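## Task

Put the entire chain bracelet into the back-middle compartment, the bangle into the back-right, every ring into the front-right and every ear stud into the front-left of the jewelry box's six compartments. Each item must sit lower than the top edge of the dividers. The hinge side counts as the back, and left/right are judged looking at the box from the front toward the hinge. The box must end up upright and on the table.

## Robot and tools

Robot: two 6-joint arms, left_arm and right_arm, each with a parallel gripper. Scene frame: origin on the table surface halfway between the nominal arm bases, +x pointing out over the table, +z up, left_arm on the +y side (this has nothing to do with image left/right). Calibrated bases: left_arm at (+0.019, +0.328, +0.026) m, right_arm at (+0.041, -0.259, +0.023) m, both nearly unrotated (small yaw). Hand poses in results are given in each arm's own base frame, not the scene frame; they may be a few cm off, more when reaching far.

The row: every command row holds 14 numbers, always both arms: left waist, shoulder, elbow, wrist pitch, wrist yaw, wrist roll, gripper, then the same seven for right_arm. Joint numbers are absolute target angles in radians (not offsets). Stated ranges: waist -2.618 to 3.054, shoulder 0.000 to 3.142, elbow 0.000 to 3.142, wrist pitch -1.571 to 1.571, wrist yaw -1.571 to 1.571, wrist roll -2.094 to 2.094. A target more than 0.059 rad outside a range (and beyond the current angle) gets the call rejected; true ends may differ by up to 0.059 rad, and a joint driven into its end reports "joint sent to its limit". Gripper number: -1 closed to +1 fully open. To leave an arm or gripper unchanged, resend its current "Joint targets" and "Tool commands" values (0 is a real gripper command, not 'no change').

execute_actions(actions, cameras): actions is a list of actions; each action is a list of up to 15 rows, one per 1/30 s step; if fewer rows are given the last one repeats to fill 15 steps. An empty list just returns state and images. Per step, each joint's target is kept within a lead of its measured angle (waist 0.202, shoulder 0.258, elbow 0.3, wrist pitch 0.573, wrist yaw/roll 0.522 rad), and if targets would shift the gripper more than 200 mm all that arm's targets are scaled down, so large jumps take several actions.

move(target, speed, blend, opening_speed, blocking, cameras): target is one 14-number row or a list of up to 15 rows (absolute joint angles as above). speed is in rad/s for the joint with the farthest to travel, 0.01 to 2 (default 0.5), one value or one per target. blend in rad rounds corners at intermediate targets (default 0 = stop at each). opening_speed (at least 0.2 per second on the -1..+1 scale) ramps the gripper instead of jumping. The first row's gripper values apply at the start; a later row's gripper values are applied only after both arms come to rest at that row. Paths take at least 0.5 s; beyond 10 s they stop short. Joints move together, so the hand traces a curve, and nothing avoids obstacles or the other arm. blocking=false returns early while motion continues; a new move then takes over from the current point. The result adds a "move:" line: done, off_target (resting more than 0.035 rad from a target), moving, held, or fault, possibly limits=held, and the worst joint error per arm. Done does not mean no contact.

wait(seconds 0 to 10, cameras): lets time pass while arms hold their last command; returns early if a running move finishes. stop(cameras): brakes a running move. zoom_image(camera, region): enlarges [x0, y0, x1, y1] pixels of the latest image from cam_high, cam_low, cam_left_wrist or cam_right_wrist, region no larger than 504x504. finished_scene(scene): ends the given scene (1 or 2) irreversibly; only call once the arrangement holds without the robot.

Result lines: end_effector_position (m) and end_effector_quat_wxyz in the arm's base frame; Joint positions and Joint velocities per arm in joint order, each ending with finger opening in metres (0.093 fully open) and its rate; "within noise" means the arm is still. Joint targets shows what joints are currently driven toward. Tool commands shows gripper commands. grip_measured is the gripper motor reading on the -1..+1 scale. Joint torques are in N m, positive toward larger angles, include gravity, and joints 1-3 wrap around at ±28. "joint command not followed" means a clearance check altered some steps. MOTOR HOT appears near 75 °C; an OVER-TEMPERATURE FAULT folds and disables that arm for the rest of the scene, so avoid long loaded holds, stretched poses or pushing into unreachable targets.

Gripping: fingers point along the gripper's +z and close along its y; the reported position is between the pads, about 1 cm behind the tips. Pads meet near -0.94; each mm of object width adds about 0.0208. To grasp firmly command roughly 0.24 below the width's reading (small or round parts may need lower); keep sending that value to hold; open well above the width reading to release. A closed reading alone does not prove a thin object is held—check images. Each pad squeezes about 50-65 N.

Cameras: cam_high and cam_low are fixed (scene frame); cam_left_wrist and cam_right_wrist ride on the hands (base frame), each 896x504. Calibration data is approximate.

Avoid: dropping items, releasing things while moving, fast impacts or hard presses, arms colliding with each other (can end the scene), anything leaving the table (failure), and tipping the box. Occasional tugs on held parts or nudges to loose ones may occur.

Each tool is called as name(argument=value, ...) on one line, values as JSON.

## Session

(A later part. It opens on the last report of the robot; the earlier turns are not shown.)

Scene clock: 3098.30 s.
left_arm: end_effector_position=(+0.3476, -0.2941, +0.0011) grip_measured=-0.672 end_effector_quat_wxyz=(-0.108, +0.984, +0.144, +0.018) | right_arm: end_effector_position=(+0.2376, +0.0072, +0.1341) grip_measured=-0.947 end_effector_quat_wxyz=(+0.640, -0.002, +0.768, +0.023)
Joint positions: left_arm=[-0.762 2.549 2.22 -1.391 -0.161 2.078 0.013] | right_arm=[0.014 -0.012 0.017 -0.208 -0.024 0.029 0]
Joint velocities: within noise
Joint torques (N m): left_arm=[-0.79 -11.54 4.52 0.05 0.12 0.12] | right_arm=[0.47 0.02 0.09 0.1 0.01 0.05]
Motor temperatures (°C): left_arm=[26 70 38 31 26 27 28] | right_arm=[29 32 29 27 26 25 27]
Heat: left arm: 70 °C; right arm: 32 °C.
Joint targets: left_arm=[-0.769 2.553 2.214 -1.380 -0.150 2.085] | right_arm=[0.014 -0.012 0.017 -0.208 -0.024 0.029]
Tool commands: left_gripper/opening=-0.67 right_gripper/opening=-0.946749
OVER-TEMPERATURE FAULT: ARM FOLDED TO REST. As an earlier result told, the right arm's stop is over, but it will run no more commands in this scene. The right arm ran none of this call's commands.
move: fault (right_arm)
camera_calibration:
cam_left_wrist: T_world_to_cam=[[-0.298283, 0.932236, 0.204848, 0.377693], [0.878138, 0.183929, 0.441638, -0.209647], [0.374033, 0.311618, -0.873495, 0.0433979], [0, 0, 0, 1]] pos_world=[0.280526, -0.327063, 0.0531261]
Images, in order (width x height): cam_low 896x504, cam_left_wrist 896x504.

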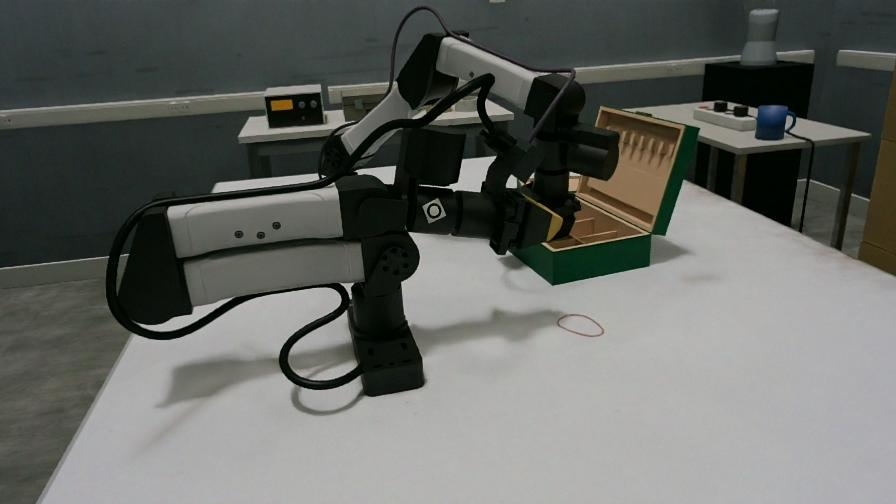

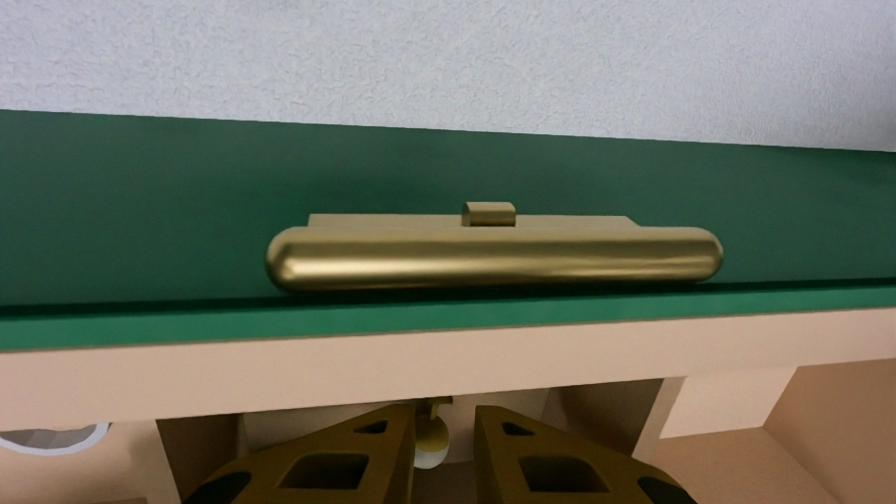

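move(target=[[-0.778,2.571,2.25,-1.397,-0.15,2.085,-0.67,0.014,-0.012,0.017,-0.208,-0.024,0.029,-0.946763],[-0.778,2.571,2.213,-1.36,-0.15,2.085,-0.67,0.014,-0.012,0.017,-0.208,-0.024,0.029,-0.946763]], speed=[0.15,0.12], cameras=["cam_left_wrist"])

zoom_image(camera="cam_left_wrist", region=[300, 330, 600, 504])

Scene clock: 3106.67 s.
left_arm: end_effector_position=(+0.3447, -0.2968, -0.0055) grip_measured=-0.672 end_effector_quat_wxyz=(-0.112, +0.984, +0.138, +0.016) | right_arm: end_effector_position=(+0.2376, +0.0072, +0.1341) grip_measured=-0.947 end_effector_quat_wxyz=(+0.640, -0.002, +0.768, +0.023)
Joint positions: left_arm=[-0.77 2.563 2.22 -1.386 -0.161 2.079 0.013] | right_arm=[0.014 -0.012 0.017 -0.208 -0.024 0.029 0]
Joint velocities: within noise
Joint torques (N m): left_arm=[-0.79 -11.29 4.41 0.18 0.1 0.11] | right_arm=[0.49 0.02 0.1 0.09 0.01 0.05]
Motor temperatures (°C): left_arm=[26 69 38 31 26 27 27] | right_arm=[29 32 29 27 26 25 27]
Heat: left arm: 69 °C; right arm: 32 °C.
Joint targets: left_arm=[-0.778 2.571 2.213 -1.360 -0.150 2.085] | right_arm=[0.014 -0.012 0.017 -0.208 -0.024 0.029]
Tool commands: left_gripper/opening=-0.67 right_gripper/opening=-0.946749
OVER-TEMPERATURE FAULT: ARM FOLDED TO REST. As an earlier result told, the right arm's stop is over, but it will run no more commands in this scene. The right arm ran none of this call's commands.
move: fault (right_arm)
camera_calibration:
cam_left_wrist: T_world_to_cam=[[-0.287873, 0.933588, 0.213409, 0.377504], [0.883047, 0.172528, 0.43642, -0.208707], [0.370618, 0.314083, -0.874067, 0.0414456], [0, 0, 0, 1]] pos_world=[0.277611, -0.329443, 0.0467476]
Images, in order (width x height): cam_left_wrist 896x504.

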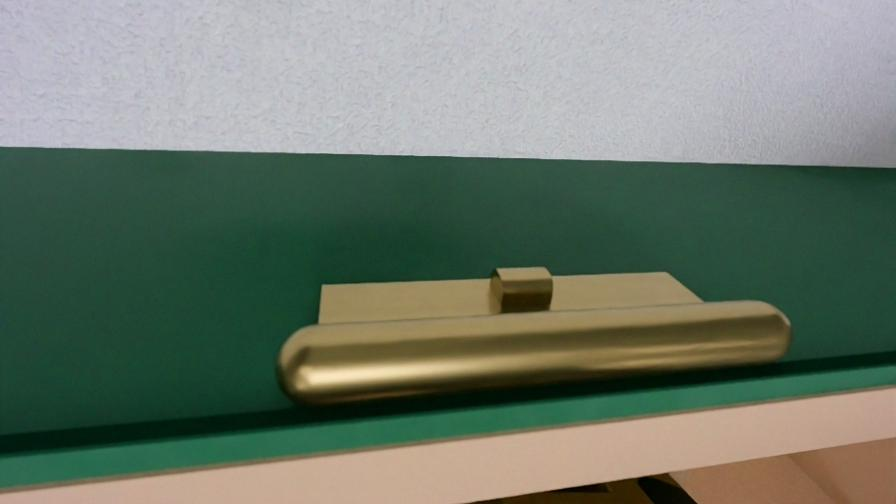

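Scaled by 1.680 from the camera's 896x504 image, which has a finer 1280x720 frame.

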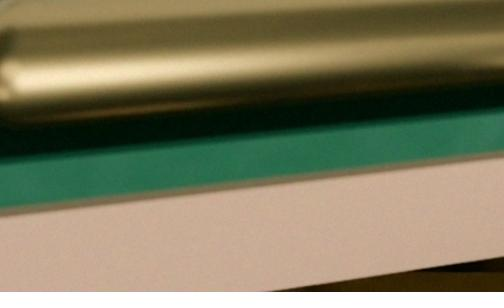

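move(target=[[-0.778,2.571,2.198,-1.345,-0.15,2.085,-0.67,0.014,-0.012,0.017,-0.208,-0.024,0.029,-0.946763]], speed=[0.1], cameras=[])

Scene clock: 3114.83 s.
left_arm: end_effector_position=(+0.3442, -0.2963, -0.0080) grip_measured=-0.672 end_effector_quat_wxyz=(-0.112, +0.984, +0.138, +0.015) | right_arm: end_effector_position=(+0.2376, +0.0072, +0.1341) grip_measured=-0.947 end_effector_quat_wxyz=(+0.640, -0.002, +0.768, +0.023)
Joint positions: left_arm=[-0.77 2.563 2.209 -1.377 -0.161 2.079 0.013] | right_arm=[0.014 -0.012 0.017 -0.208 -0.024 0.029 0]
Joint velocities: within noise
Joint torques (N m): left_arm=[-0.79 -11.29 3.99 0.24 0.11 0.11] | right_arm=[0.49 0.01 0.09 0.09 0.01 0.05]
Motor temperatures (°C): left_arm=[26 67 38 31 26 27 27] | right_arm=[29 32 29 27 26 25 27]
Heat: left arm: 67 °C; right arm: 32 °C.
Joint targets: left_arm=[-0.778 2.571 2.198 -1.345 -0.150 2.085] | right_arm=[0.014 -0.012 0.017 -0.208 -0.024 0.029]
Tool commands: left_gripper/opening=-0.67 right_gripper/opening=-0.946748
OVER-TEMPERATURE FAULT: ARM FOLDED TO REST. As an earlier result told, the right arm's stop is over, but it will run no more commands in this scene. The right arm ran none of this call's commands.
move: fault (right_arm)
No camera images: "cameras" was empty.

move(target=[[-0.774,2.571,2.30,-1.44,-0.15,2.085,-0.67,0.014,-0.012,0.017,-0.208,-0.024,0.029,-0.946763],[-0.774,2.666,2.42,-1.53,-0.15,2.085,-0.67,0.014,-0.012,0.017,-0.208,-0.024,0.029,-0.946763]], speed=[0.3,0.2], cameras=["cam_left_wrist"])

zoom_image(camera="cam_left_wrist", region=[300, 330, 600, 504])

Scene clock: 3158.83 s.
left_arm: end_effector_position=(+0.3434, -0.2956, -0.0041) grip_measured=-0.672 end_effector_quat_wxyz=(-0.137, +0.981, +0.135, -0.004) | right_arm: end_effector_position=(+0.2376, +0.0072, +0.1341) grip_measured=-0.947 end_effector_quat_wxyz=(+0.640, -0.002, +0.768, +0.023)
Joint positions: left_arm=[-0.77 2.656 2.39 -1.528 -0.161 2.08 0.013] | right_arm=[0.014 -0.012 0.017 -0.208 -0.024 0.029 0]
Joint velocities: within noise
Joint torques (N m): left_arm=[-0.46 -11.38 7.47 -0.21 0.12 0.11] | right_arm=[0.47 0.01 0.09 0.09 0.01 0.06]
Motor temperatures (°C): left_arm=[26 63 37 30 26 27 27] | right_arm=[29 31 29 27 26 25 27]
Heat: left arm: 63 °C; right arm: 31 °C.
Joint targets: left_arm=[-0.774 2.666 2.420 -1.530 -0.150 2.085] | right_arm=[0.014 -0.012 0.017 -0.208 -0.024 0.029]
Tool commands: left_gripper/opening=-0.67 right_gripper/opening=-0.946748
OVER-TEMPERATURE FAULT: ARM FOLDED TO REST. As an earlier result told, the right arm's stop is over, but it will run no more commands in this scene. The right arm ran none of this call's commands.
move: fault (right_arm)
camera_calibration:
cam_left_wrist: T_world_to_cam=[[-0.275849, 0.922843, 0.268827, 0.368667], [0.902874, 0.152828, 0.401824, -0.221206], [0.329737, 0.35356, -0.875368, 0.0684369], [0, 0, 0, 1]] pos_world=[0.278852, -0.330612, 0.0496859]
Images, in order (width x height): cam_left_wrist 896x504.

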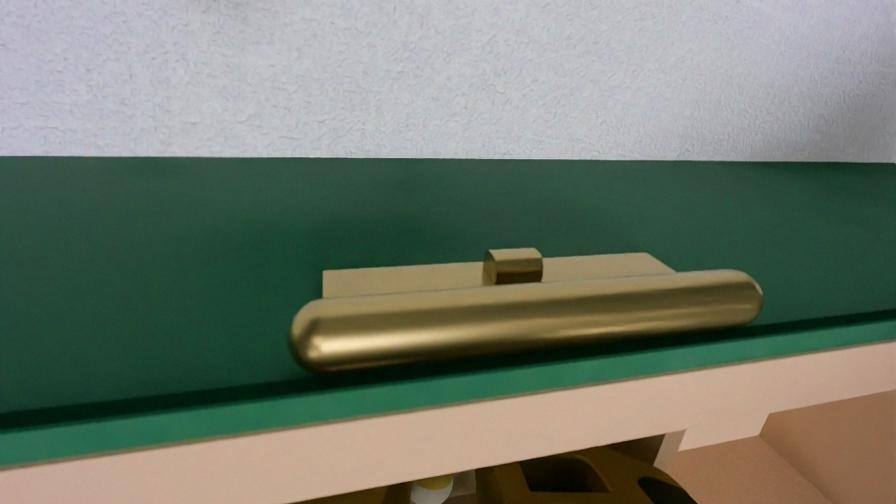

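Scaled by 1.680 from the camera's 896x504 image, which has a finer 1280x720 frame.

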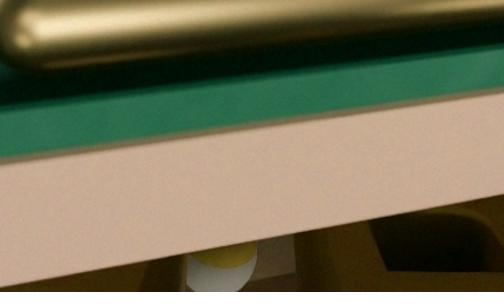

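execute_actions(actions=[], cameras=["cam_left_wrist"])

Scene clock: 3203.93 s.
left_arm: end_effector_position=(+0.3434, -0.2955, -0.0039) grip_measured=-0.672 end_effector_quat_wxyz=(-0.137, +0.981, +0.135, -0.004) | right_arm: end_effector_position=(+0.2376, +0.0072, +0.1341) grip_measured=-0.947 end_effector_quat_wxyz=(+0.640, -0.002, +0.768, +0.023)
Joint positions: left_arm=[-0.77 2.656 2.391 -1.53 -0.161 2.08 0.013] | right_arm=[0.014 -0.012 0.017 -0.208 -0.024 0.029 0]
Joint velocities: within noise
Joint torques (N m): left_arm=[-0.47 -11.38 7.47 -0.2 0.12 0.11] | right_arm=[0.47 0.02 0.09 0.09 0.01 0.05]
Motor temperatures (°C): left_arm=[26 69 39 30 26 27 27] | right_arm=[29 31 29 27 26 25 27]
Heat: left arm: 69 °C; right arm: 31 °C.
Joint targets: left_arm=[-0.774 2.666 2.420 -1.530 -0.150 2.085] | right_arm=[0.014 -0.012 0.017 -0.208 -0.024 0.029]
Tool commands: left_gripper/opening=-0.67 right_gripper/opening=-0.946748
OVER-TEMPERATURE FAULT: ARM FOLDED TO REST. As an earlier result told, the right arm's stop is over, but it will run no more commands in this scene.
camera_calibration:
cam_left_wrist: T_world_to_cam=[[-0.275776, 0.922772, 0.269147, 0.368494], [0.902984, 0.152721, 0.401618, -0.221316], [0.329497, 0.353792, -0.875364, 0.0687733], [0, 0, 0, 1]] pos_world=[0.278806, -0.330568, 0.049907]
Images, in order (width x height): cam_left_wrist 896x504.

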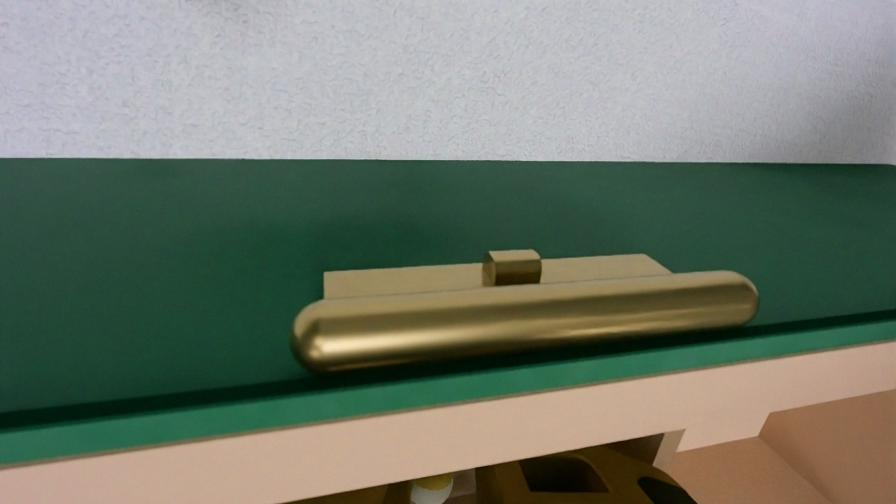

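move(target=[[-0.781,2.684,2.43,-1.545,-0.15,2.085,-0.6,0.014,-0.012,0.017,-0.208,-0.024,0.029,-0.946763],[-0.781,2.684,2.39,-1.51,-0.15,2.085,-0.6,0.014,-0.012,0.017,-0.208,-0.024,0.029,-0.946763]], speed=[0.1,0.05], cameras=["cam_left_wrist"])

zoom_image(camera="cam_left_wrist", region=[300, 354, 600, 504])

Scene clock: 3217.13 s.
left_arm: end_effector_position=(+0.3417, -0.2939, -0.0064) grip_measured=-0.602 end_effector_quat_wxyz=(-0.144, +0.980, +0.134, -0.010) | right_arm: end_effector_position=(+0.2376, +0.0072, +0.1341) grip_measured=-0.947 end_effector_quat_wxyz=(+0.640, -0.002, +0.768, +0.023)
Joint positions: left_arm=[-0.77 2.669 2.403 -1.545 -0.161 2.08 0.016] | right_arm=[0.014 -0.012 0.017 -0.208 -0.024 0.029 0]
Joint velocities: within noise
Joint torques (N m): left_arm=[-1.03 -10.95 3.77 0.11 0.11 0.11] | right_arm=[0.49 0.02 0.09 0.09 0.01 0.06]
Motor temperatures (°C): left_arm=[26 69 40 30 26 27 27] | right_arm=[29 31 29 27 26 25 27]
Heat: left arm: 69 °C; right arm: 31 °C.
Joint targets: left_arm=[-0.781 2.684 2.390 -1.510 -0.150 2.085] | right_arm=[0.014 -0.012 0.017 -0.208 -0.024 0.029]
Tool commands: left_gripper/opening=-0.6 right_gripper/opening=-0.946748
OVER-TEMPERATURE FAULT: ARM FOLDED TO REST. As an earlier result told, the right arm's stop is over, but it will run no more commands in this scene. The right arm ran none of this call's commands.
move: fault (right_arm)
camera_calibration:
cam_left_wrist: T_world_to_cam=[[-0.272449, 0.919543, 0.283217, 0.365229], [0.907766, 0.14808, 0.39247, -0.222124], [0.318954, 0.364023, -0.875075, 0.0731847], [0, 0, 0, 1]] pos_world=[0.277801, -0.329592, 0.0477803]
Images, in order (width x height): cam_left_wrist 896x504.

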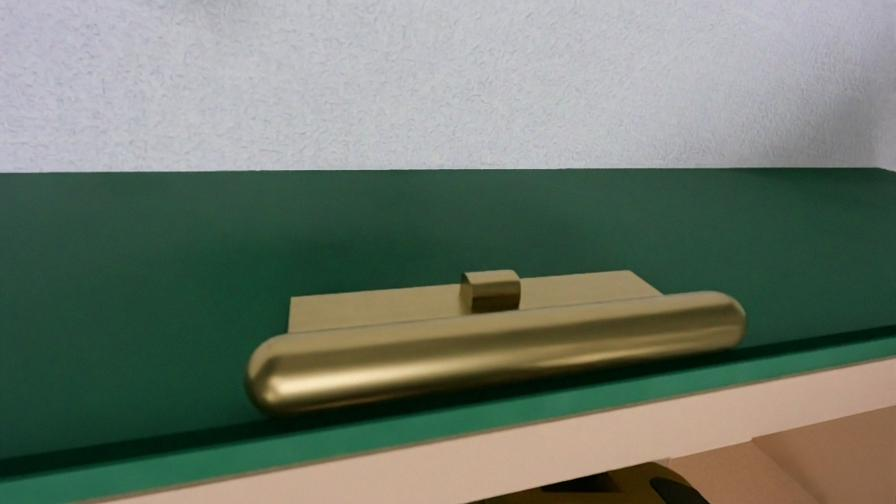

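Scaled by 1.680 from the camera's 896x504 image, which has a finer 1280x720 frame.

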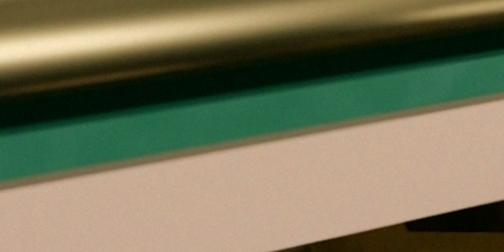

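move(target=[[-0.774,2.56,2.39,-1.57,-0.15,2.085,-0.6,0.014,-0.012,0.017,-0.208,-0.024,0.029,-0.946763],[-0.76,2.3,2.3,-1.5,-0.14,1.5,-0.6,0.014,-0.012,0.017,-0.208,-0.024,0.029,-0.946763],[-0.736,2.2,1.97,-1.24,-0.139,-0.951,-0.45,0.014,-0.012,0.017,-0.208,-0.024,0.029,-0.946763],[-0.736,2.239,1.876,-1.108,-0.139,-0.951,-0.45,0.014,-0.012,0.017,-0.208,-0.024,0.029,-0.946763]], speed=[0.15,0.5,0.8,0.2], blend=[0.02,0.05,0.02,0], cameras=["cam_left_wrist"])

zoom_image(camera="cam_left_wrist", region=[250, 254, 700, 504])

Scene clock: 3294.63 s.
left_arm: end_effector_position=(+0.3533, -0.2900, +0.0486) grip_measured=-0.452 end_effector_quat_wxyz=(+0.086, -0.102, +0.991, +0.019) | right_arm: end_effector_position=(+0.2376, +0.0072, +0.1341) grip_measured=-0.947 end_effector_quat_wxyz=(+0.640, -0.002, +0.768, +0.023)
Joint positions: left_arm=[-0.744 2.248 1.884 -1.121 -0.153 -0.943 0.024] | right_arm=[0.014 -0.012 0.017 -0.208 -0.024 0.029 0]
Joint velocities: within noise
Joint torques (N m): left_arm=[0.46 -11.49 4.81 0.61 0.05 -0.06] | right_arm=[0.49 0.02 0.09 0.09 0.01 0.05]
Motor temperatures (°C): left_arm=[26 67 37 29 26 27 27] | right_arm=[29 31 29 27 26 25 27]
Heat: left arm: 67 °C; right arm: 31 °C.
Joint targets: left_arm=[-0.736 2.239 1.876 -1.108 -0.139 -0.951] | right_arm=[0.014 -0.012 0.017 -0.208 -0.024 0.029]
Tool commands: left_gripper/opening=-0.45 right_gripper/opening=-0.946748
OVER-TEMPERATURE FAULT: ARM FOLDED TO REST. As an earlier result told, the right arm's stop is over, but it will run no more commands in this scene. The right arm ran none of this call's commands.
move: fault (right_arm); blend cut to 0 rad at target 3; target 3's new numbers were sent with left_arm's shoulder 0.048 rad from that target
camera_calibration:
cam_left_wrist: T_world_to_cam=[[0.218532, -0.975657, -0.0183814, -0.359222], [-0.950895, -0.217141, 0.220566, 0.304254], [-0.219188, -0.030722, -0.975199, 0.196729], [0, 0, 0, 1]] pos_world=[0.410935, -0.278367, 0.118139]
Images, in order (width x height): cam_left_wrist 896x504.

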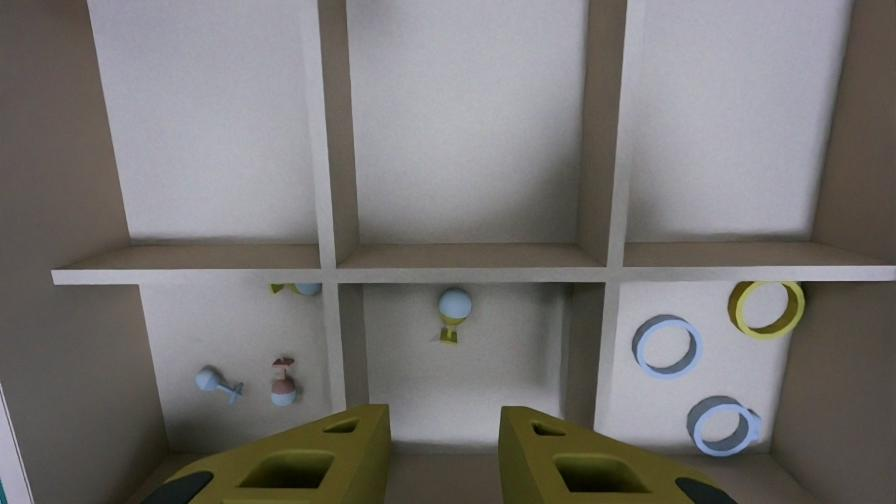

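Scaled by 1.120 from the camera's 896x504 image, which has a finer 1280x720 frame.

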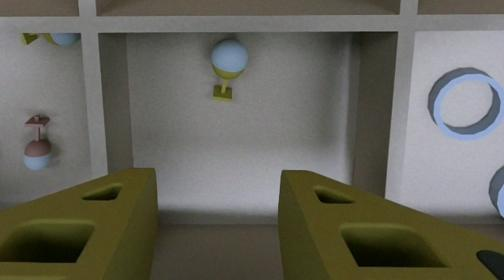

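move(target=[[-0.811,2.156,1.635,-0.855,-0.304,-0.99,-0.6,0.014,-0.012,0.017,-0.208,-0.024,0.029,-0.946763]], speed=[0.2], cameras=["cam_left_wrist"])

zoom_image(camera="cam_left_wrist", region=[250, 254, 700, 504])

Scene clock: 3335.63 s.
left_arm: end_effector_position=(+0.3458, -0.2903, +0.0139) grip_measured=-0.598 end_effector_quat_wxyz=(+0.156, -0.097, +0.982, +0.035) | right_arm: end_effector_position=(+0.2376, +0.0072, +0.1341) grip_measured=-0.947 end_effector_quat_wxyz=(+0.640, -0.002, +0.768, +0.023)
Joint positions: left_arm=[-0.805 2.204 1.643 -0.868 -0.288 -0.982 0.016] | right_arm=[0.014 -0.012 0.017 -0.208 -0.024 0.029 0]
Joint velocities: within noise
Joint torques (N m): left_arm=[-0.7 -14.64 4.66 0.74 -0.37 -0.07] | right_arm=[0.49 0.03 0.09 0.09 0.01 0.05]
Motor temperatures (°C): left_arm=[26 69 36 30 26 27 27] | right_arm=[29 31 29 27 26 25 27]
Heat: left arm: 69 °C; right arm: 31 °C.
Joint targets: left_arm=[-0.811 2.156 1.635 -0.855 -0.304 -0.990] | right_arm=[0.014 -0.012 0.017 -0.208 -0.024 0.029]
Tool commands: left_gripper/opening=-0.6 right_gripper/opening=-0.946748
OVER-TEMPERATURE FAULT: ARM FOLDED TO REST. As an earlier result told, the right arm's stop is over, but it will run no more commands in this scene. The right arm ran none of this call's commands.
move: fault (right_arm), off_target (left_arm); left_arm: the shoulder is farthest, 0.048 rad from its target
camera_calibration:
cam_left_wrist: T_world_to_cam=[[0.214257, -0.976133, -0.0354586, -0.356947], [-0.97315, -0.216447, 0.0782972, 0.314597], [-0.0841034, 0.0177308, -0.996299, 0.128844], [0, 0, 0, 1]] pos_world=[0.393464, -0.282619, 0.0910785]
Images, in order (width x height): cam_left_wrist 896x504.

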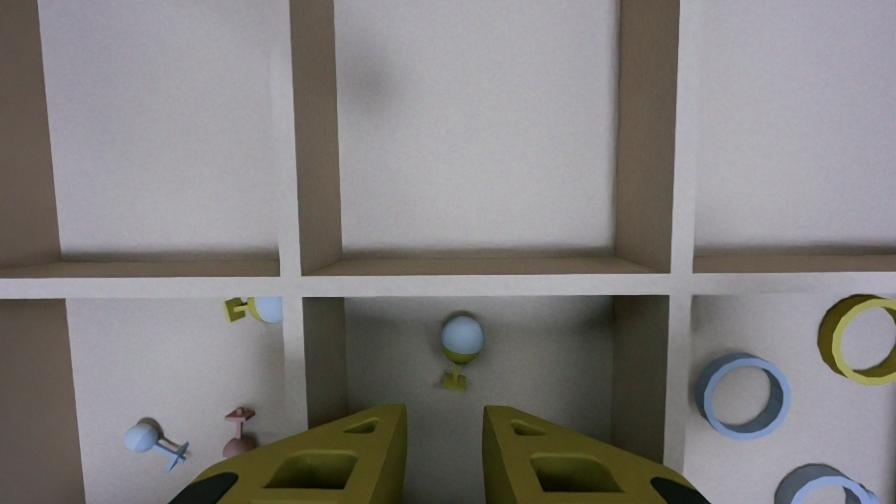

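Scaled by 1.120 from the camera's 896x504 image, which has a finer 1280x720 frame.

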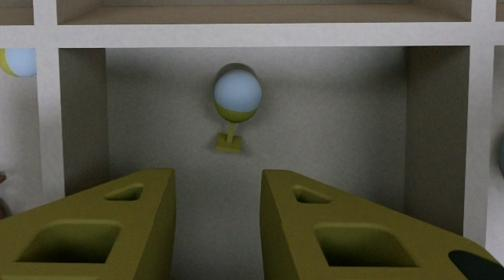

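move(target=[[-0.813,2.245,1.69,-0.845,-0.304,-0.99,-0.6,0.014,-0.012,0.017,-0.208,-0.024,0.029,-0.946763]], speed=[0.1], cameras=["cam_left_wrist"])

zoom_image(camera="cam_left_wrist", region=[250, 254, 700, 504])

Scene clock: 3357.37 s.
left_arm: end_effector_position=(+0.3487, -0.2931, +0.0040) grip_measured=-0.598 end_effector_quat_wxyz=(+0.154, -0.097, +0.983, +0.038) | right_arm: end_effector_position=(+0.2376, +0.0072, +0.1341) grip_measured=-0.947 end_effector_quat_wxyz=(+0.640, -0.002, +0.768, +0.023)
Joint positions: left_arm=[-0.805 2.238 1.659 -0.857 -0.289 -0.982 0.016] | right_arm=[0.014 -0.012 0.017 -0.208 -0.024 0.029 0]
Joint velocities: within noise
Joint torques (N m): left_arm=[-0.87 -9.85 7.98 0.69 -0.36 -0.06] | right_arm=[0.49 0.01 0.1 0.09 0.01 0.05]
Motor temperatures (°C): left_arm=[26 70 36 30 26 27 27] | right_arm=[29 31 29 27 26 25 27]
Heat: left arm: 70 °C; right arm: 31 °C.
Joint targets: left_arm=[-0.813 2.245 1.690 -0.845 -0.304 -0.990] | right_arm=[0.014 -0.012 0.017 -0.208 -0.024 0.029]
Tool commands: left_gripper/opening=-0.6 right_gripper/opening=-0.946748
OVER-TEMPERATURE FAULT: ARM FOLDED TO REST. As an earlier result told, the right arm's stop is over, but it will run no more commands in this scene. The right arm ran none of this call's commands.
move: fault (right_arm)
camera_calibration:
cam_left_wrist: T_world_to_cam=[[0.21497, -0.975732, -0.0416631, -0.360769], [-0.97265, -0.217744, 0.0808631, 0.317071], [-0.0879726, 0.0231405, -0.995854, 0.12224], [0, 0, 0, 1]] pos_world=[0.396708, -0.285803, 0.081063]
Images, in order (width x height): cam_left_wrist 896x504.

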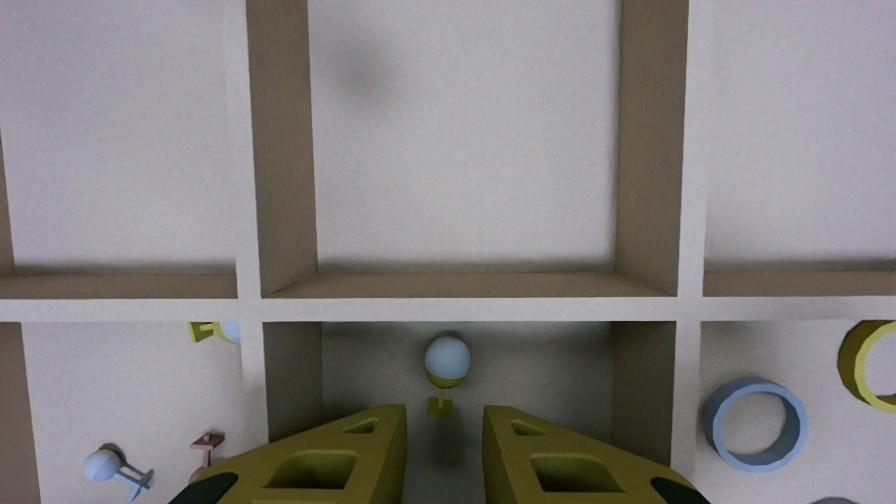

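Scaled by 1.120 from the camera's 896x504 image, which has a finer 1280x720 frame.

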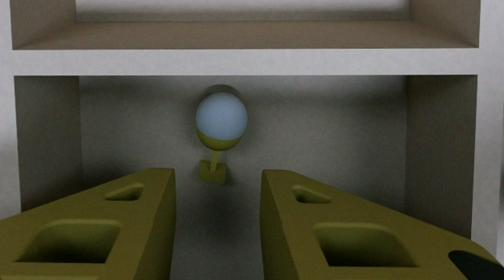

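move(target=[[-0.813,2.243,1.618,-0.807,-0.304,-0.99,-0.6,0.014,-0.012,0.017,-0.208,-0.024,0.029,-0.946763]], speed=[0.06], cameras=["cam_left_wrist"])

zoom_image(camera="cam_left_wrist", region=[250, 254, 700, 504])

Scene clock: 3368.93 s.
left_arm: end_effector_position=(+0.3500, -0.2967, -0.0021) grip_measured=-0.598 end_effector_quat_wxyz=(+0.162, -0.098, +0.982, +0.028) | right_arm: end_effector_position=(+0.2376, +0.0072, +0.1341) grip_measured=-0.947 end_effector_quat_wxyz=(+0.640, -0.002, +0.768, +0.023)
Joint positions: left_arm=[-0.808 2.238 1.63 -0.802 -0.289 -0.983 0.016] | right_arm=[0.014 -0.012 0.017 -0.208 -0.024 0.029 0]
Joint velocities: within noise
Joint torques (N m): left_arm=[-0.58 -10 4.26 0.58 -0.36 -0.05] | right_arm=[0.49 0.03 0.1 0.09 0.01 0.05]
Motor temperatures (°C): left_arm=[26 68 37 30 26 27 27] | right_arm=[29 31 29 27 26 25 27]
Heat: left arm: 68 °C; right arm: 31 °C.
Joint targets: left_arm=[-0.813 2.243 1.618 -0.807 -0.304 -0.990] | right_arm=[0.014 -0.012 0.017 -0.208 -0.024 0.029]
Tool commands: left_gripper/opening=-0.6 right_gripper/opening=-0.946748
OVER-TEMPERATURE FAULT: ARM FOLDED TO REST. As an earlier result told, the right arm's stop is over, but it will run no more commands in this scene. The right arm ran none of this call's commands.
move: fault (right_arm)
camera_calibration:
cam_left_wrist: T_world_to_cam=[[0.21251, -0.976953, -0.0200732, -0.364249], [-0.974611, -0.213393, 0.067804, 0.31997], [-0.0705248, 0.00515454, -0.997497, 0.104935], [0, 0, 0, 1]] pos_world=[0.396653, -0.288115, 0.0756653]
Images, in order (width x height): cam_left_wrist 896x504.

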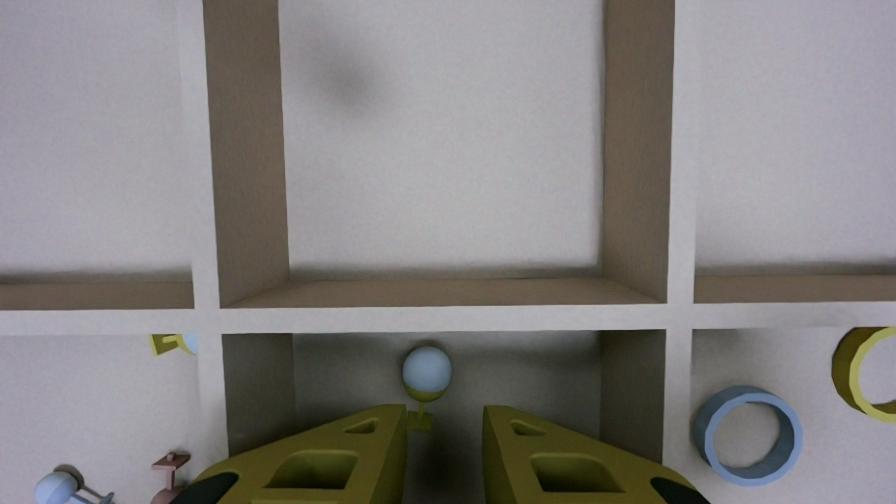

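Scaled by 1.120 from the camera's 896x504 image, which has a finer 1280x720 frame.

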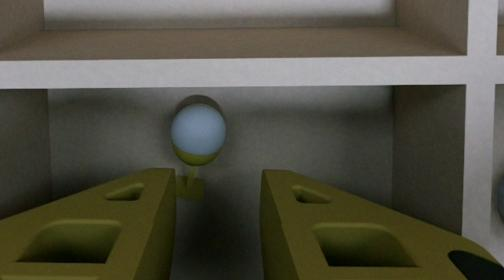

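move(target=[[-0.799,2.243,1.63,-0.829,-0.304,-0.99,-0.6,0.014,-0.012,0.017,-0.208,-0.024,0.029,-0.946763]], speed=[0.06], cameras=["cam_left_wrist"])

zoom_image(camera="cam_left_wrist", region=[250, 254, 700, 504])

Scene clock: 3389.17 s.
left_arm: end_effector_position=(+0.3500, -0.2967, -0.0022) grip_measured=-0.598 end_effector_quat_wxyz=(+0.162, -0.098, +0.982, +0.028) | right_arm: end_effector_position=(+0.2376, +0.0072, +0.1341) grip_measured=-0.947 end_effector_quat_wxyz=(+0.640, -0.002, +0.768, +0.023)
Joint positions: left_arm=[-0.808 2.238 1.63 -0.802 -0.289 -0.983 0.016] | right_arm=[0.014 -0.012 0.017 -0.208 -0.024 0.029 0]
Joint velocities: within noise
Joint torques (N m): left_arm=[0.57 -9.99 5.38 0.36 -0.36 -0.05] | right_arm=[0.49 0.02 0.1 0.09 0.02 0.05]
Motor temperatures (°C): left_arm=[26 66 37 30 26 27 27] | right_arm=[29 30 29 27 26 25 27]
Heat: left arm: 66 °C; right arm: 30 °C.
Joint targets: left_arm=[-0.799 2.243 1.630 -0.829 -0.304 -0.990] | right_arm=[0.014 -0.012 0.017 -0.208 -0.024 0.029]
Tool commands: left_gripper/opening=-0.6 right_gripper/opening=-0.946748
OVER-TEMPERATURE FAULT: ARM FOLDED TO REST. As an earlier result told, the right arm's stop is over, but it will run no more commands in this scene. The right arm ran none of this call's commands.
move: fault (right_arm)
camera_calibration:
cam_left_wrist: T_world_to_cam=[[0.21251, -0.976953, -0.0200732, -0.364221], [-0.974611, -0.213393, 0.067804, 0.319958], [-0.0705248, 0.00515454, -0.997497, 0.104843], [0, 0, 0, 1]] pos_world=[0.396629, -0.28809, 0.0755755]
Images, in order (width x height): cam_left_wrist 896x504.

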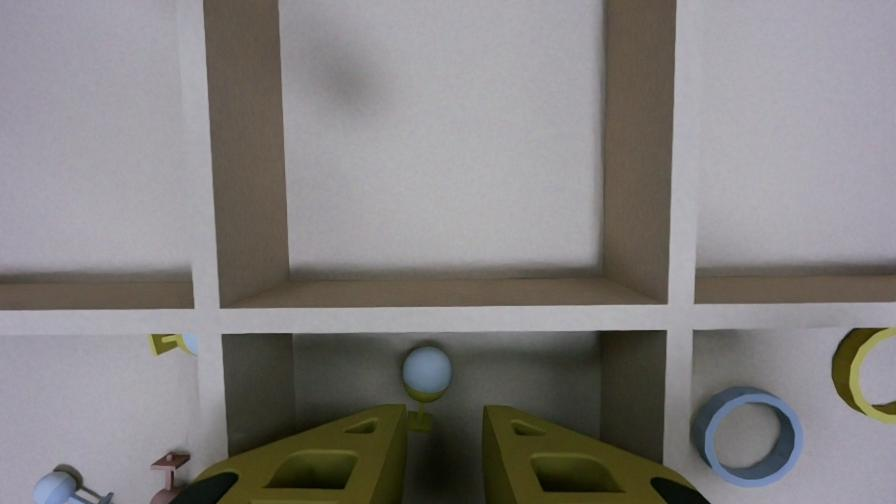

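Scaled by 1.120 from the camera's 896x504 image, which has a finer 1280x720 frame.

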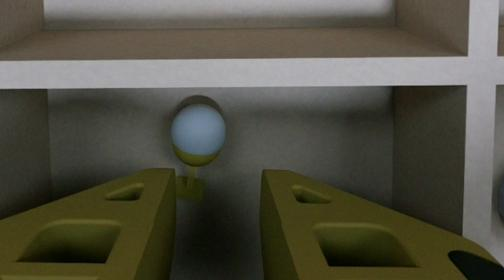

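move(target=[[-0.76,2.243,1.70,-0.89,-0.304,-0.99,-0.6,0.014,-0.012,0.017,-0.208,-0.024,0.029,-0.946763],[-0.809,2.243,1.69,-0.87,-0.304,-0.99,-0.6,0.014,-0.012,0.017,-0.208,-0.024,0.029,-0.946763],[-0.809,2.243,1.622,-0.825,-0.304,-0.99,-0.6,0.014,-0.012,0.017,-0.208,-0.024,0.029,-0.946763]], speed=[0.1,0.1,0.08], cameras=["cam_left_wrist"])

zoom_image(camera="cam_left_wrist", region=[250, 254, 700, 504])

Scene clock: 3398.93 s.
left_arm: end_effector_position=(+0.3485, -0.2931, -0.0017) grip_measured=-0.599 end_effector_quat_wxyz=(+0.157, -0.099, +0.982, +0.035) | right_arm: end_effector_position=(+0.2376, +0.0072, +0.1341) grip_measured=-0.947 end_effector_quat_wxyz=(+0.640, -0.002, +0.768, +0.023)
Joint positions: left_arm=[-0.805 2.238 1.634 -0.823 -0.291 -0.986 0.016] | right_arm=[0.014 -0.012 0.017 -0.208 -0.024 0.029 0]
Joint velocities: within noise
Joint torques (N m): left_arm=[-0.47 -9.98 4.25 0.59 -0.35 -0.02] | right_arm=[0.47 0.01 0.09 0.1 0.01 0.05]
Motor temperatures (°C): left_arm=[26 65 37 30 26 27 27] | right_arm=[29 30 29 27 26 25 27]
Heat: left arm: 65 °C; right arm: 30 °C.
Joint targets: left_arm=[-0.809 2.243 1.622 -0.825 -0.304 -0.990] | right_arm=[0.014 -0.012 0.017 -0.208 -0.024 0.029]
Tool commands: left_gripper/opening=-0.6 right_gripper/opening=-0.946748
OVER-TEMPERATURE FAULT: ARM FOLDED TO REST. As an earlier result told, the right arm's stop is over, but it will run no more commands in this scene. The right arm ran none of this call's commands.
move: fault (right_arm)
camera_calibration:
cam_left_wrist: T_world_to_cam=[[0.217478, -0.975479, -0.0338106, -0.361757], [-0.972712, -0.21947, 0.0752616, 0.316828], [-0.0808365, 0.0165202, -0.99659, 0.112105], [0, 0, 0, 1]] pos_world=[0.395919, -0.285204, 0.0756462]
Images, in order (width x height): cam_left_wrist 896x504.

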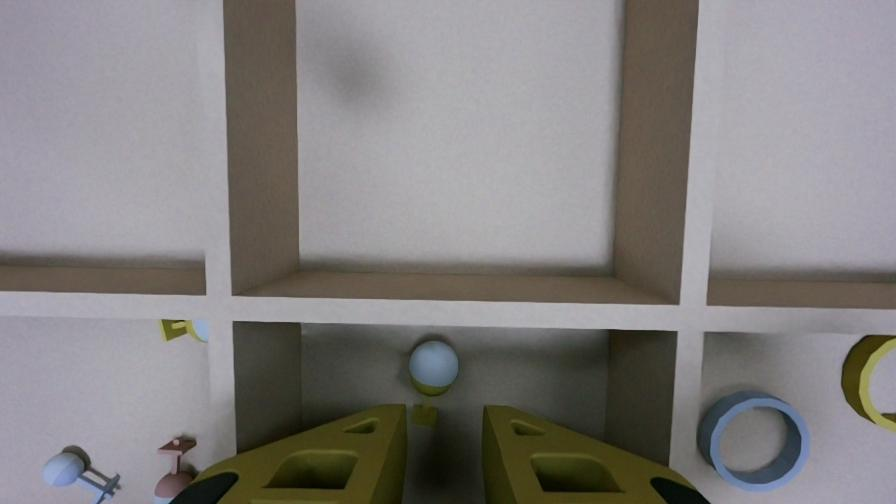

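Scaled by 1.120 from the camera's 896x504 image, which has a finer 1280x720 frame.

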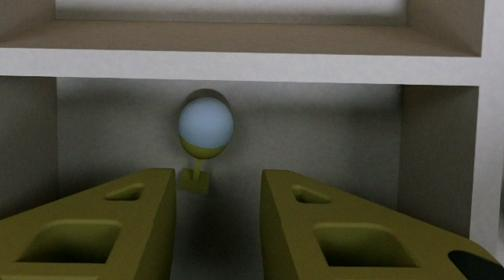

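move(target=[[-0.809,2.243,1.596,-0.803,-0.304,-0.99,-0.6,0.014,-0.012,0.017,-0.208,-0.024,0.029,-0.946763]], speed=[0.06], cameras=["cam_left_wrist"])

zoom_image(camera="cam_left_wrist", region=[250, 254, 700, 504])

Scene clock: 3410.17 s.
left_arm: end_effector_position=(+0.3488, -0.2934, -0.0064) grip_measured=-0.599 end_effector_quat_wxyz=(+0.160, -0.100, +0.982, +0.031) | right_arm: end_effector_position=(+0.2376, +0.0072, +0.1341) grip_measured=-0.947 end_effector_quat_wxyz=(+0.640, -0.002, +0.768, +0.023)
Joint positions: left_arm=[-0.805 2.238 1.612 -0.791 -0.291 -0.986 0.016] | right_arm=[0.014 -0.012 0.017 -0.208 -0.024 0.029 0]
Joint velocities: within noise
Joint torques (N m): left_arm=[-0.47 -9.95 3.89 0.49 -0.35 -0.02] | right_arm=[0.49 0.03 0.1 0.09 0.01 0.05]
Motor temperatures (°C): left_arm=[26 64 37 30 26 27 27] | right_arm=[29 30 29 27 26 25 27]
Heat: left arm: 64 °C; right arm: 30 °C.
Joint targets: left_arm=[-0.809 2.243 1.596 -0.803 -0.304 -0.990] | right_arm=[0.014 -0.012 0.017 -0.208 -0.024 0.029]
Tool commands: left_gripper/opening=-0.6 right_gripper/opening=-0.946748
OVER-TEMPERATURE FAULT: ARM FOLDED TO REST. As an earlier result told, the right arm's stop is over, but it will run no more commands in this scene. The right arm ran none of this call's commands.
move: fault (right_arm)
camera_calibration:
cam_left_wrist: T_world_to_cam=[[0.217688, -0.975698, -0.0250116, -0.362331], [-0.97323, -0.218931, 0.069947, 0.317691], [-0.073723, 0.00911536, -0.997237, 0.102746], [0, 0, 0, 1]] pos_world=[0.395637, -0.28491, 0.0711778]
Images, in order (width x height): cam_left_wrist 896x504.

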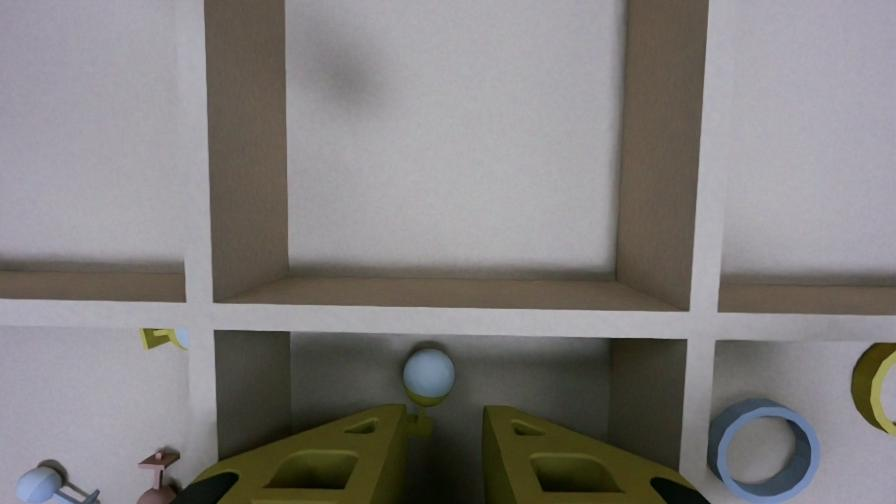

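Scaled by 1.120 from the camera's 896x504 image, which has a finer 1280x720 frame.

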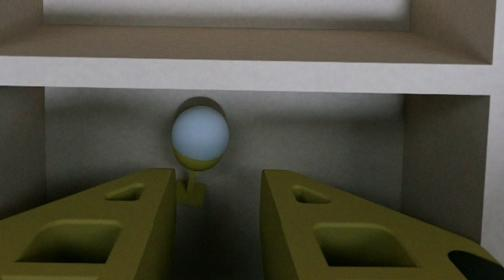

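move(target=[[-0.809,2.243,1.572,-0.797,-0.304,-0.99,-0.6,0.014,-0.012,0.017,-0.208,-0.024,0.029,-0.946763]], speed=[0.06], cameras=["cam_left_wrist"])

zoom_image(camera="cam_left_wrist", region=[250, 254, 700, 504])

Scene clock: 3421.40 s.
left_arm: end_effector_position=(+0.3478, -0.2924, -0.0107) grip_measured=-0.599 end_effector_quat_wxyz=(+0.161, -0.100, +0.981, +0.030) | right_arm: end_effector_position=(+0.2376, +0.0072, +0.1341) grip_measured=-0.947 end_effector_quat_wxyz=(+0.640, -0.002, +0.768, +0.023)
Joint positions: left_arm=[-0.805 2.238 1.593 -0.77 -0.291 -0.986 0.016] | right_arm=[0.014 -0.012 0.017 -0.208 -0.024 0.029 0]
Joint velocities: within noise
Joint torques (N m): left_arm=[-0.47 -9.92 3.43 0.36 -0.35 -0.01] | right_arm=[0.49 0.01 0.08 0.09 0.01 0.05]
Motor temperatures (°C): left_arm=[26 64 37 30 26 27 27] | right_arm=[29 30 29 27 26 25 27]
Heat: left arm: 64 °C; right arm: 30 °C.
Joint targets: left_arm=[-0.809 2.243 1.572 -0.797 -0.304 -0.990] | right_arm=[0.014 -0.012 0.017 -0.208 -0.024 0.029]
Tool commands: left_gripper/opening=-0.6 right_gripper/opening=-0.946748
OVER-TEMPERATURE FAULT: ARM FOLDED TO REST. As an earlier result told, the right arm's stop is over, but it will run no more commands in this scene. The right arm ran none of this call's commands.
move: fault (right_arm)
camera_calibration:
cam_left_wrist: T_world_to_cam=[[0.218067, -0.975649, -0.0235849, -0.361295], [-0.973227, -0.219197, 0.0691511, 0.317151], [-0.0726369, 0.00787388, -0.997327, 0.0976353], [0, 0, 0, 1]] pos_world=[0.394538, -0.283747, 0.0669219]
Images, in order (width x height): cam_left_wrist 896x504.

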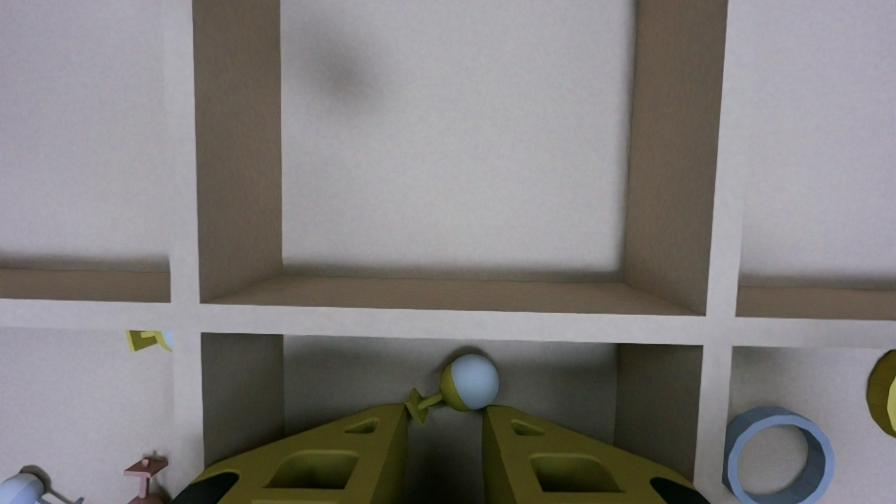

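Scaled by 1.120 from the camera's 896x504 image, which has a finer 1280x720 frame.

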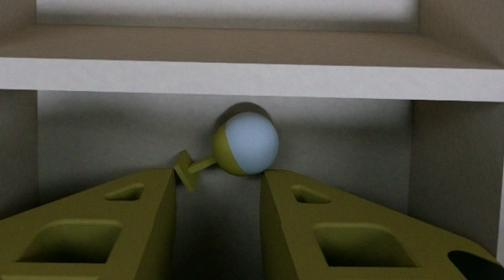

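move(target=[[-0.809,2.243,1.66,-0.87,-0.304,-0.99,-0.6,0.014,-0.012,0.017,-0.208,-0.024,0.029,-0.946763]], speed=[0.1], cameras=["cam_left_wrist"])

zoom_image(camera="cam_left_wrist", region=[250, 254, 700, 504])

Scene clock: 3437.80 s.
left_arm: end_effector_position=(+0.3463, -0.2908, -0.0021) grip_measured=-0.599 end_effector_quat_wxyz=(+0.153, -0.098, +0.982, +0.040) | right_arm: end_effector_position=(+0.2376, +0.0072, +0.1341) grip_measured=-0.947 end_effector_quat_wxyz=(+0.640, -0.002, +0.768, +0.023)
Joint positions: left_arm=[-0.805 2.238 1.634 -0.836 -0.291 -0.986 0.016] | right_arm=[0.014 -0.012 0.017 -0.208 -0.024 0.029 0]
Joint velocities: within noise
Joint torques (N m): left_arm=[-0.47 -9.95 7.57 0.23 -0.35 -0.02] | right_arm=[0.49 0.02 0.09 0.09 0.01 0.05]
Motor temperatures (°C): left_arm=[26 63 36 30 27 27 27] | right_arm=[29 30 29 27 26 25 27]
Heat: left arm: 63 °C; right arm: 30 °C.
Joint targets: left_arm=[-0.809 2.243 1.660 -0.870 -0.304 -0.990] | right_arm=[0.014 -0.012 0.017 -0.208 -0.024 0.029]
Tool commands: left_gripper/opening=-0.6 right_gripper/opening=-0.946748
OVER-TEMPERATURE FAULT: ARM FOLDED TO REST. As an earlier result told, the right arm's stop is over, but it will run no more commands in this scene. The right arm ran none of this call's commands.
move: fault (right_arm)
camera_calibration:
cam_left_wrist: T_world_to_cam=[[0.217456, -0.975013, -0.045419, -0.358919], [-0.971886, -0.220593, 0.0823195, 0.314613], [-0.0902817, 0.0262412, -0.99557, 0.117546], [0, 0, 0, 1]] pos_world=[0.394429, -0.283634, 0.0748252]
Images, in order (width x height): cam_left_wrist 896x504.

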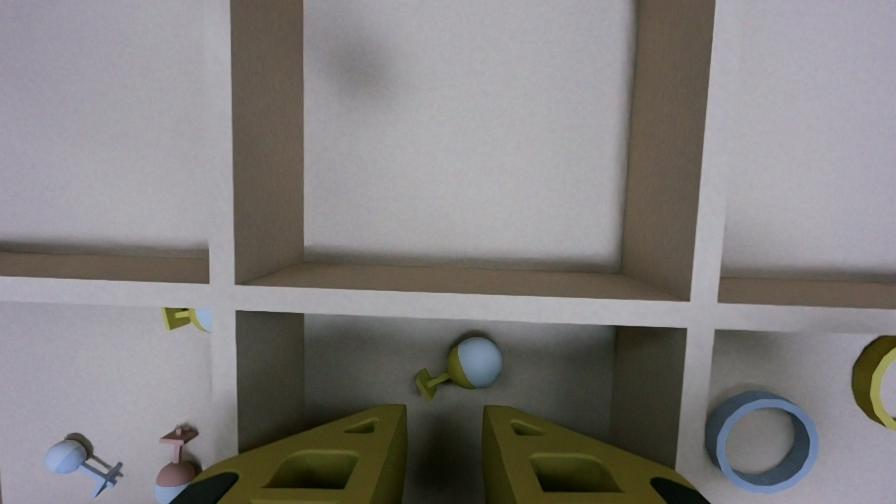

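Scaled by 1.120 from the camera's 896x504 image, which has a finer 1280x720 frame.

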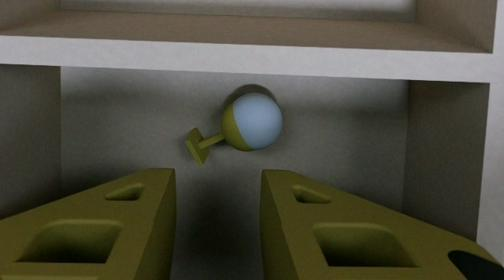

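move(target=[[-0.809,2.2,1.9,-1.15,-0.25,-0.9,-0.6,0.014,-0.012,0.017,-0.208,-0.024,0.029,-0.946763],[-0.83,2.15,2.15,-1.5,-0.05,0.0,-0.4,0.014,-0.012,0.017,-0.208,-0.024,0.029,-0.946763],[-0.858,2.25,2.2,-1.47,0.01,0.5,-0.4,0.014,-0.012,0.017,-0.208,-0.024,0.029,-0.946763],[-0.858,2.37,2.16,-1.36,0.01,0.5,-0.4,0.014,-0.012,0.017,-0.208,-0.024,0.029,-0.946763]], speed=[0.3,0.6,0.5,0.25], blend=[0.03,0.05,0.03,0], cameras=["cam_left_wrist"])

Scene clock: 3545.17 s.
left_arm: end_effector_position=(+0.3044, -0.3457, +0.0656) grip_measured=-0.402 end_effector_quat_wxyz=(+0.000, +0.622, +0.783, +0.002) | right_arm: end_effector_position=(+0.2376, +0.0072, +0.1341) grip_measured=-0.947 end_effector_quat_wxyz=(+0.640, -0.002, +0.768, +0.023)
Joint positions: left_arm=[-0.85 2.368 2.167 -1.371 -0.004 0.492 0.026] | right_arm=[0.014 -0.012 0.017 -0.208 -0.024 0.029 0]
Joint velocities: within noise
Joint torques (N m): left_arm=[-0.8 -11.15 4.71 0.46 0.23 0.11] | right_arm=[0.49 0.02 0.1 0.09 0.01 0.05]
Motor temperatures (°C): left_arm=[26 64 41 29 27 27 27] | right_arm=[29 30 28 27 26 25 27]
Heat: left arm: 64 °C; right arm: 30 °C.
Joint targets: left_arm=[-0.858 2.370 2.160 -1.360 0.010 0.500] | right_arm=[0.014 -0.012 0.017 -0.208 -0.024 0.029]
Tool commands: left_gripper/opening=-0.4 right_gripper/opening=-0.946747
OVER-TEMPERATURE FAULT: ARM FOLDED TO REST. As an earlier result told, the right arm's stop is over, but it will run no more commands in this scene. The right arm ran none of this call's commands.
move: fault (right_arm); blend cut to 0 rad at target 2; target 2's new numbers were sent with left_arm's shoulder 0.041 rad from that target
camera_calibration:
cam_left_wrist: T_world_to_cam=[[-0.971026, -0.238934, -0.00441114, 0.213298], [-0.221718, 0.89387, 0.389664, 0.39296], [-0.0891607, 0.379352, -0.920947, 0.299434], [0, 0, 0, 1]] pos_world=[0.320943, -0.413882, 0.123581]
Images, in order (width x height): cam_left_wrist 896x504.

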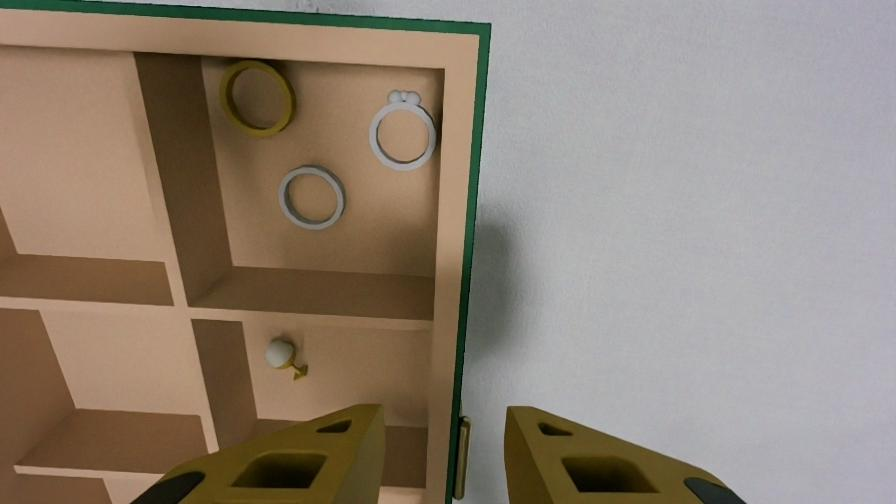

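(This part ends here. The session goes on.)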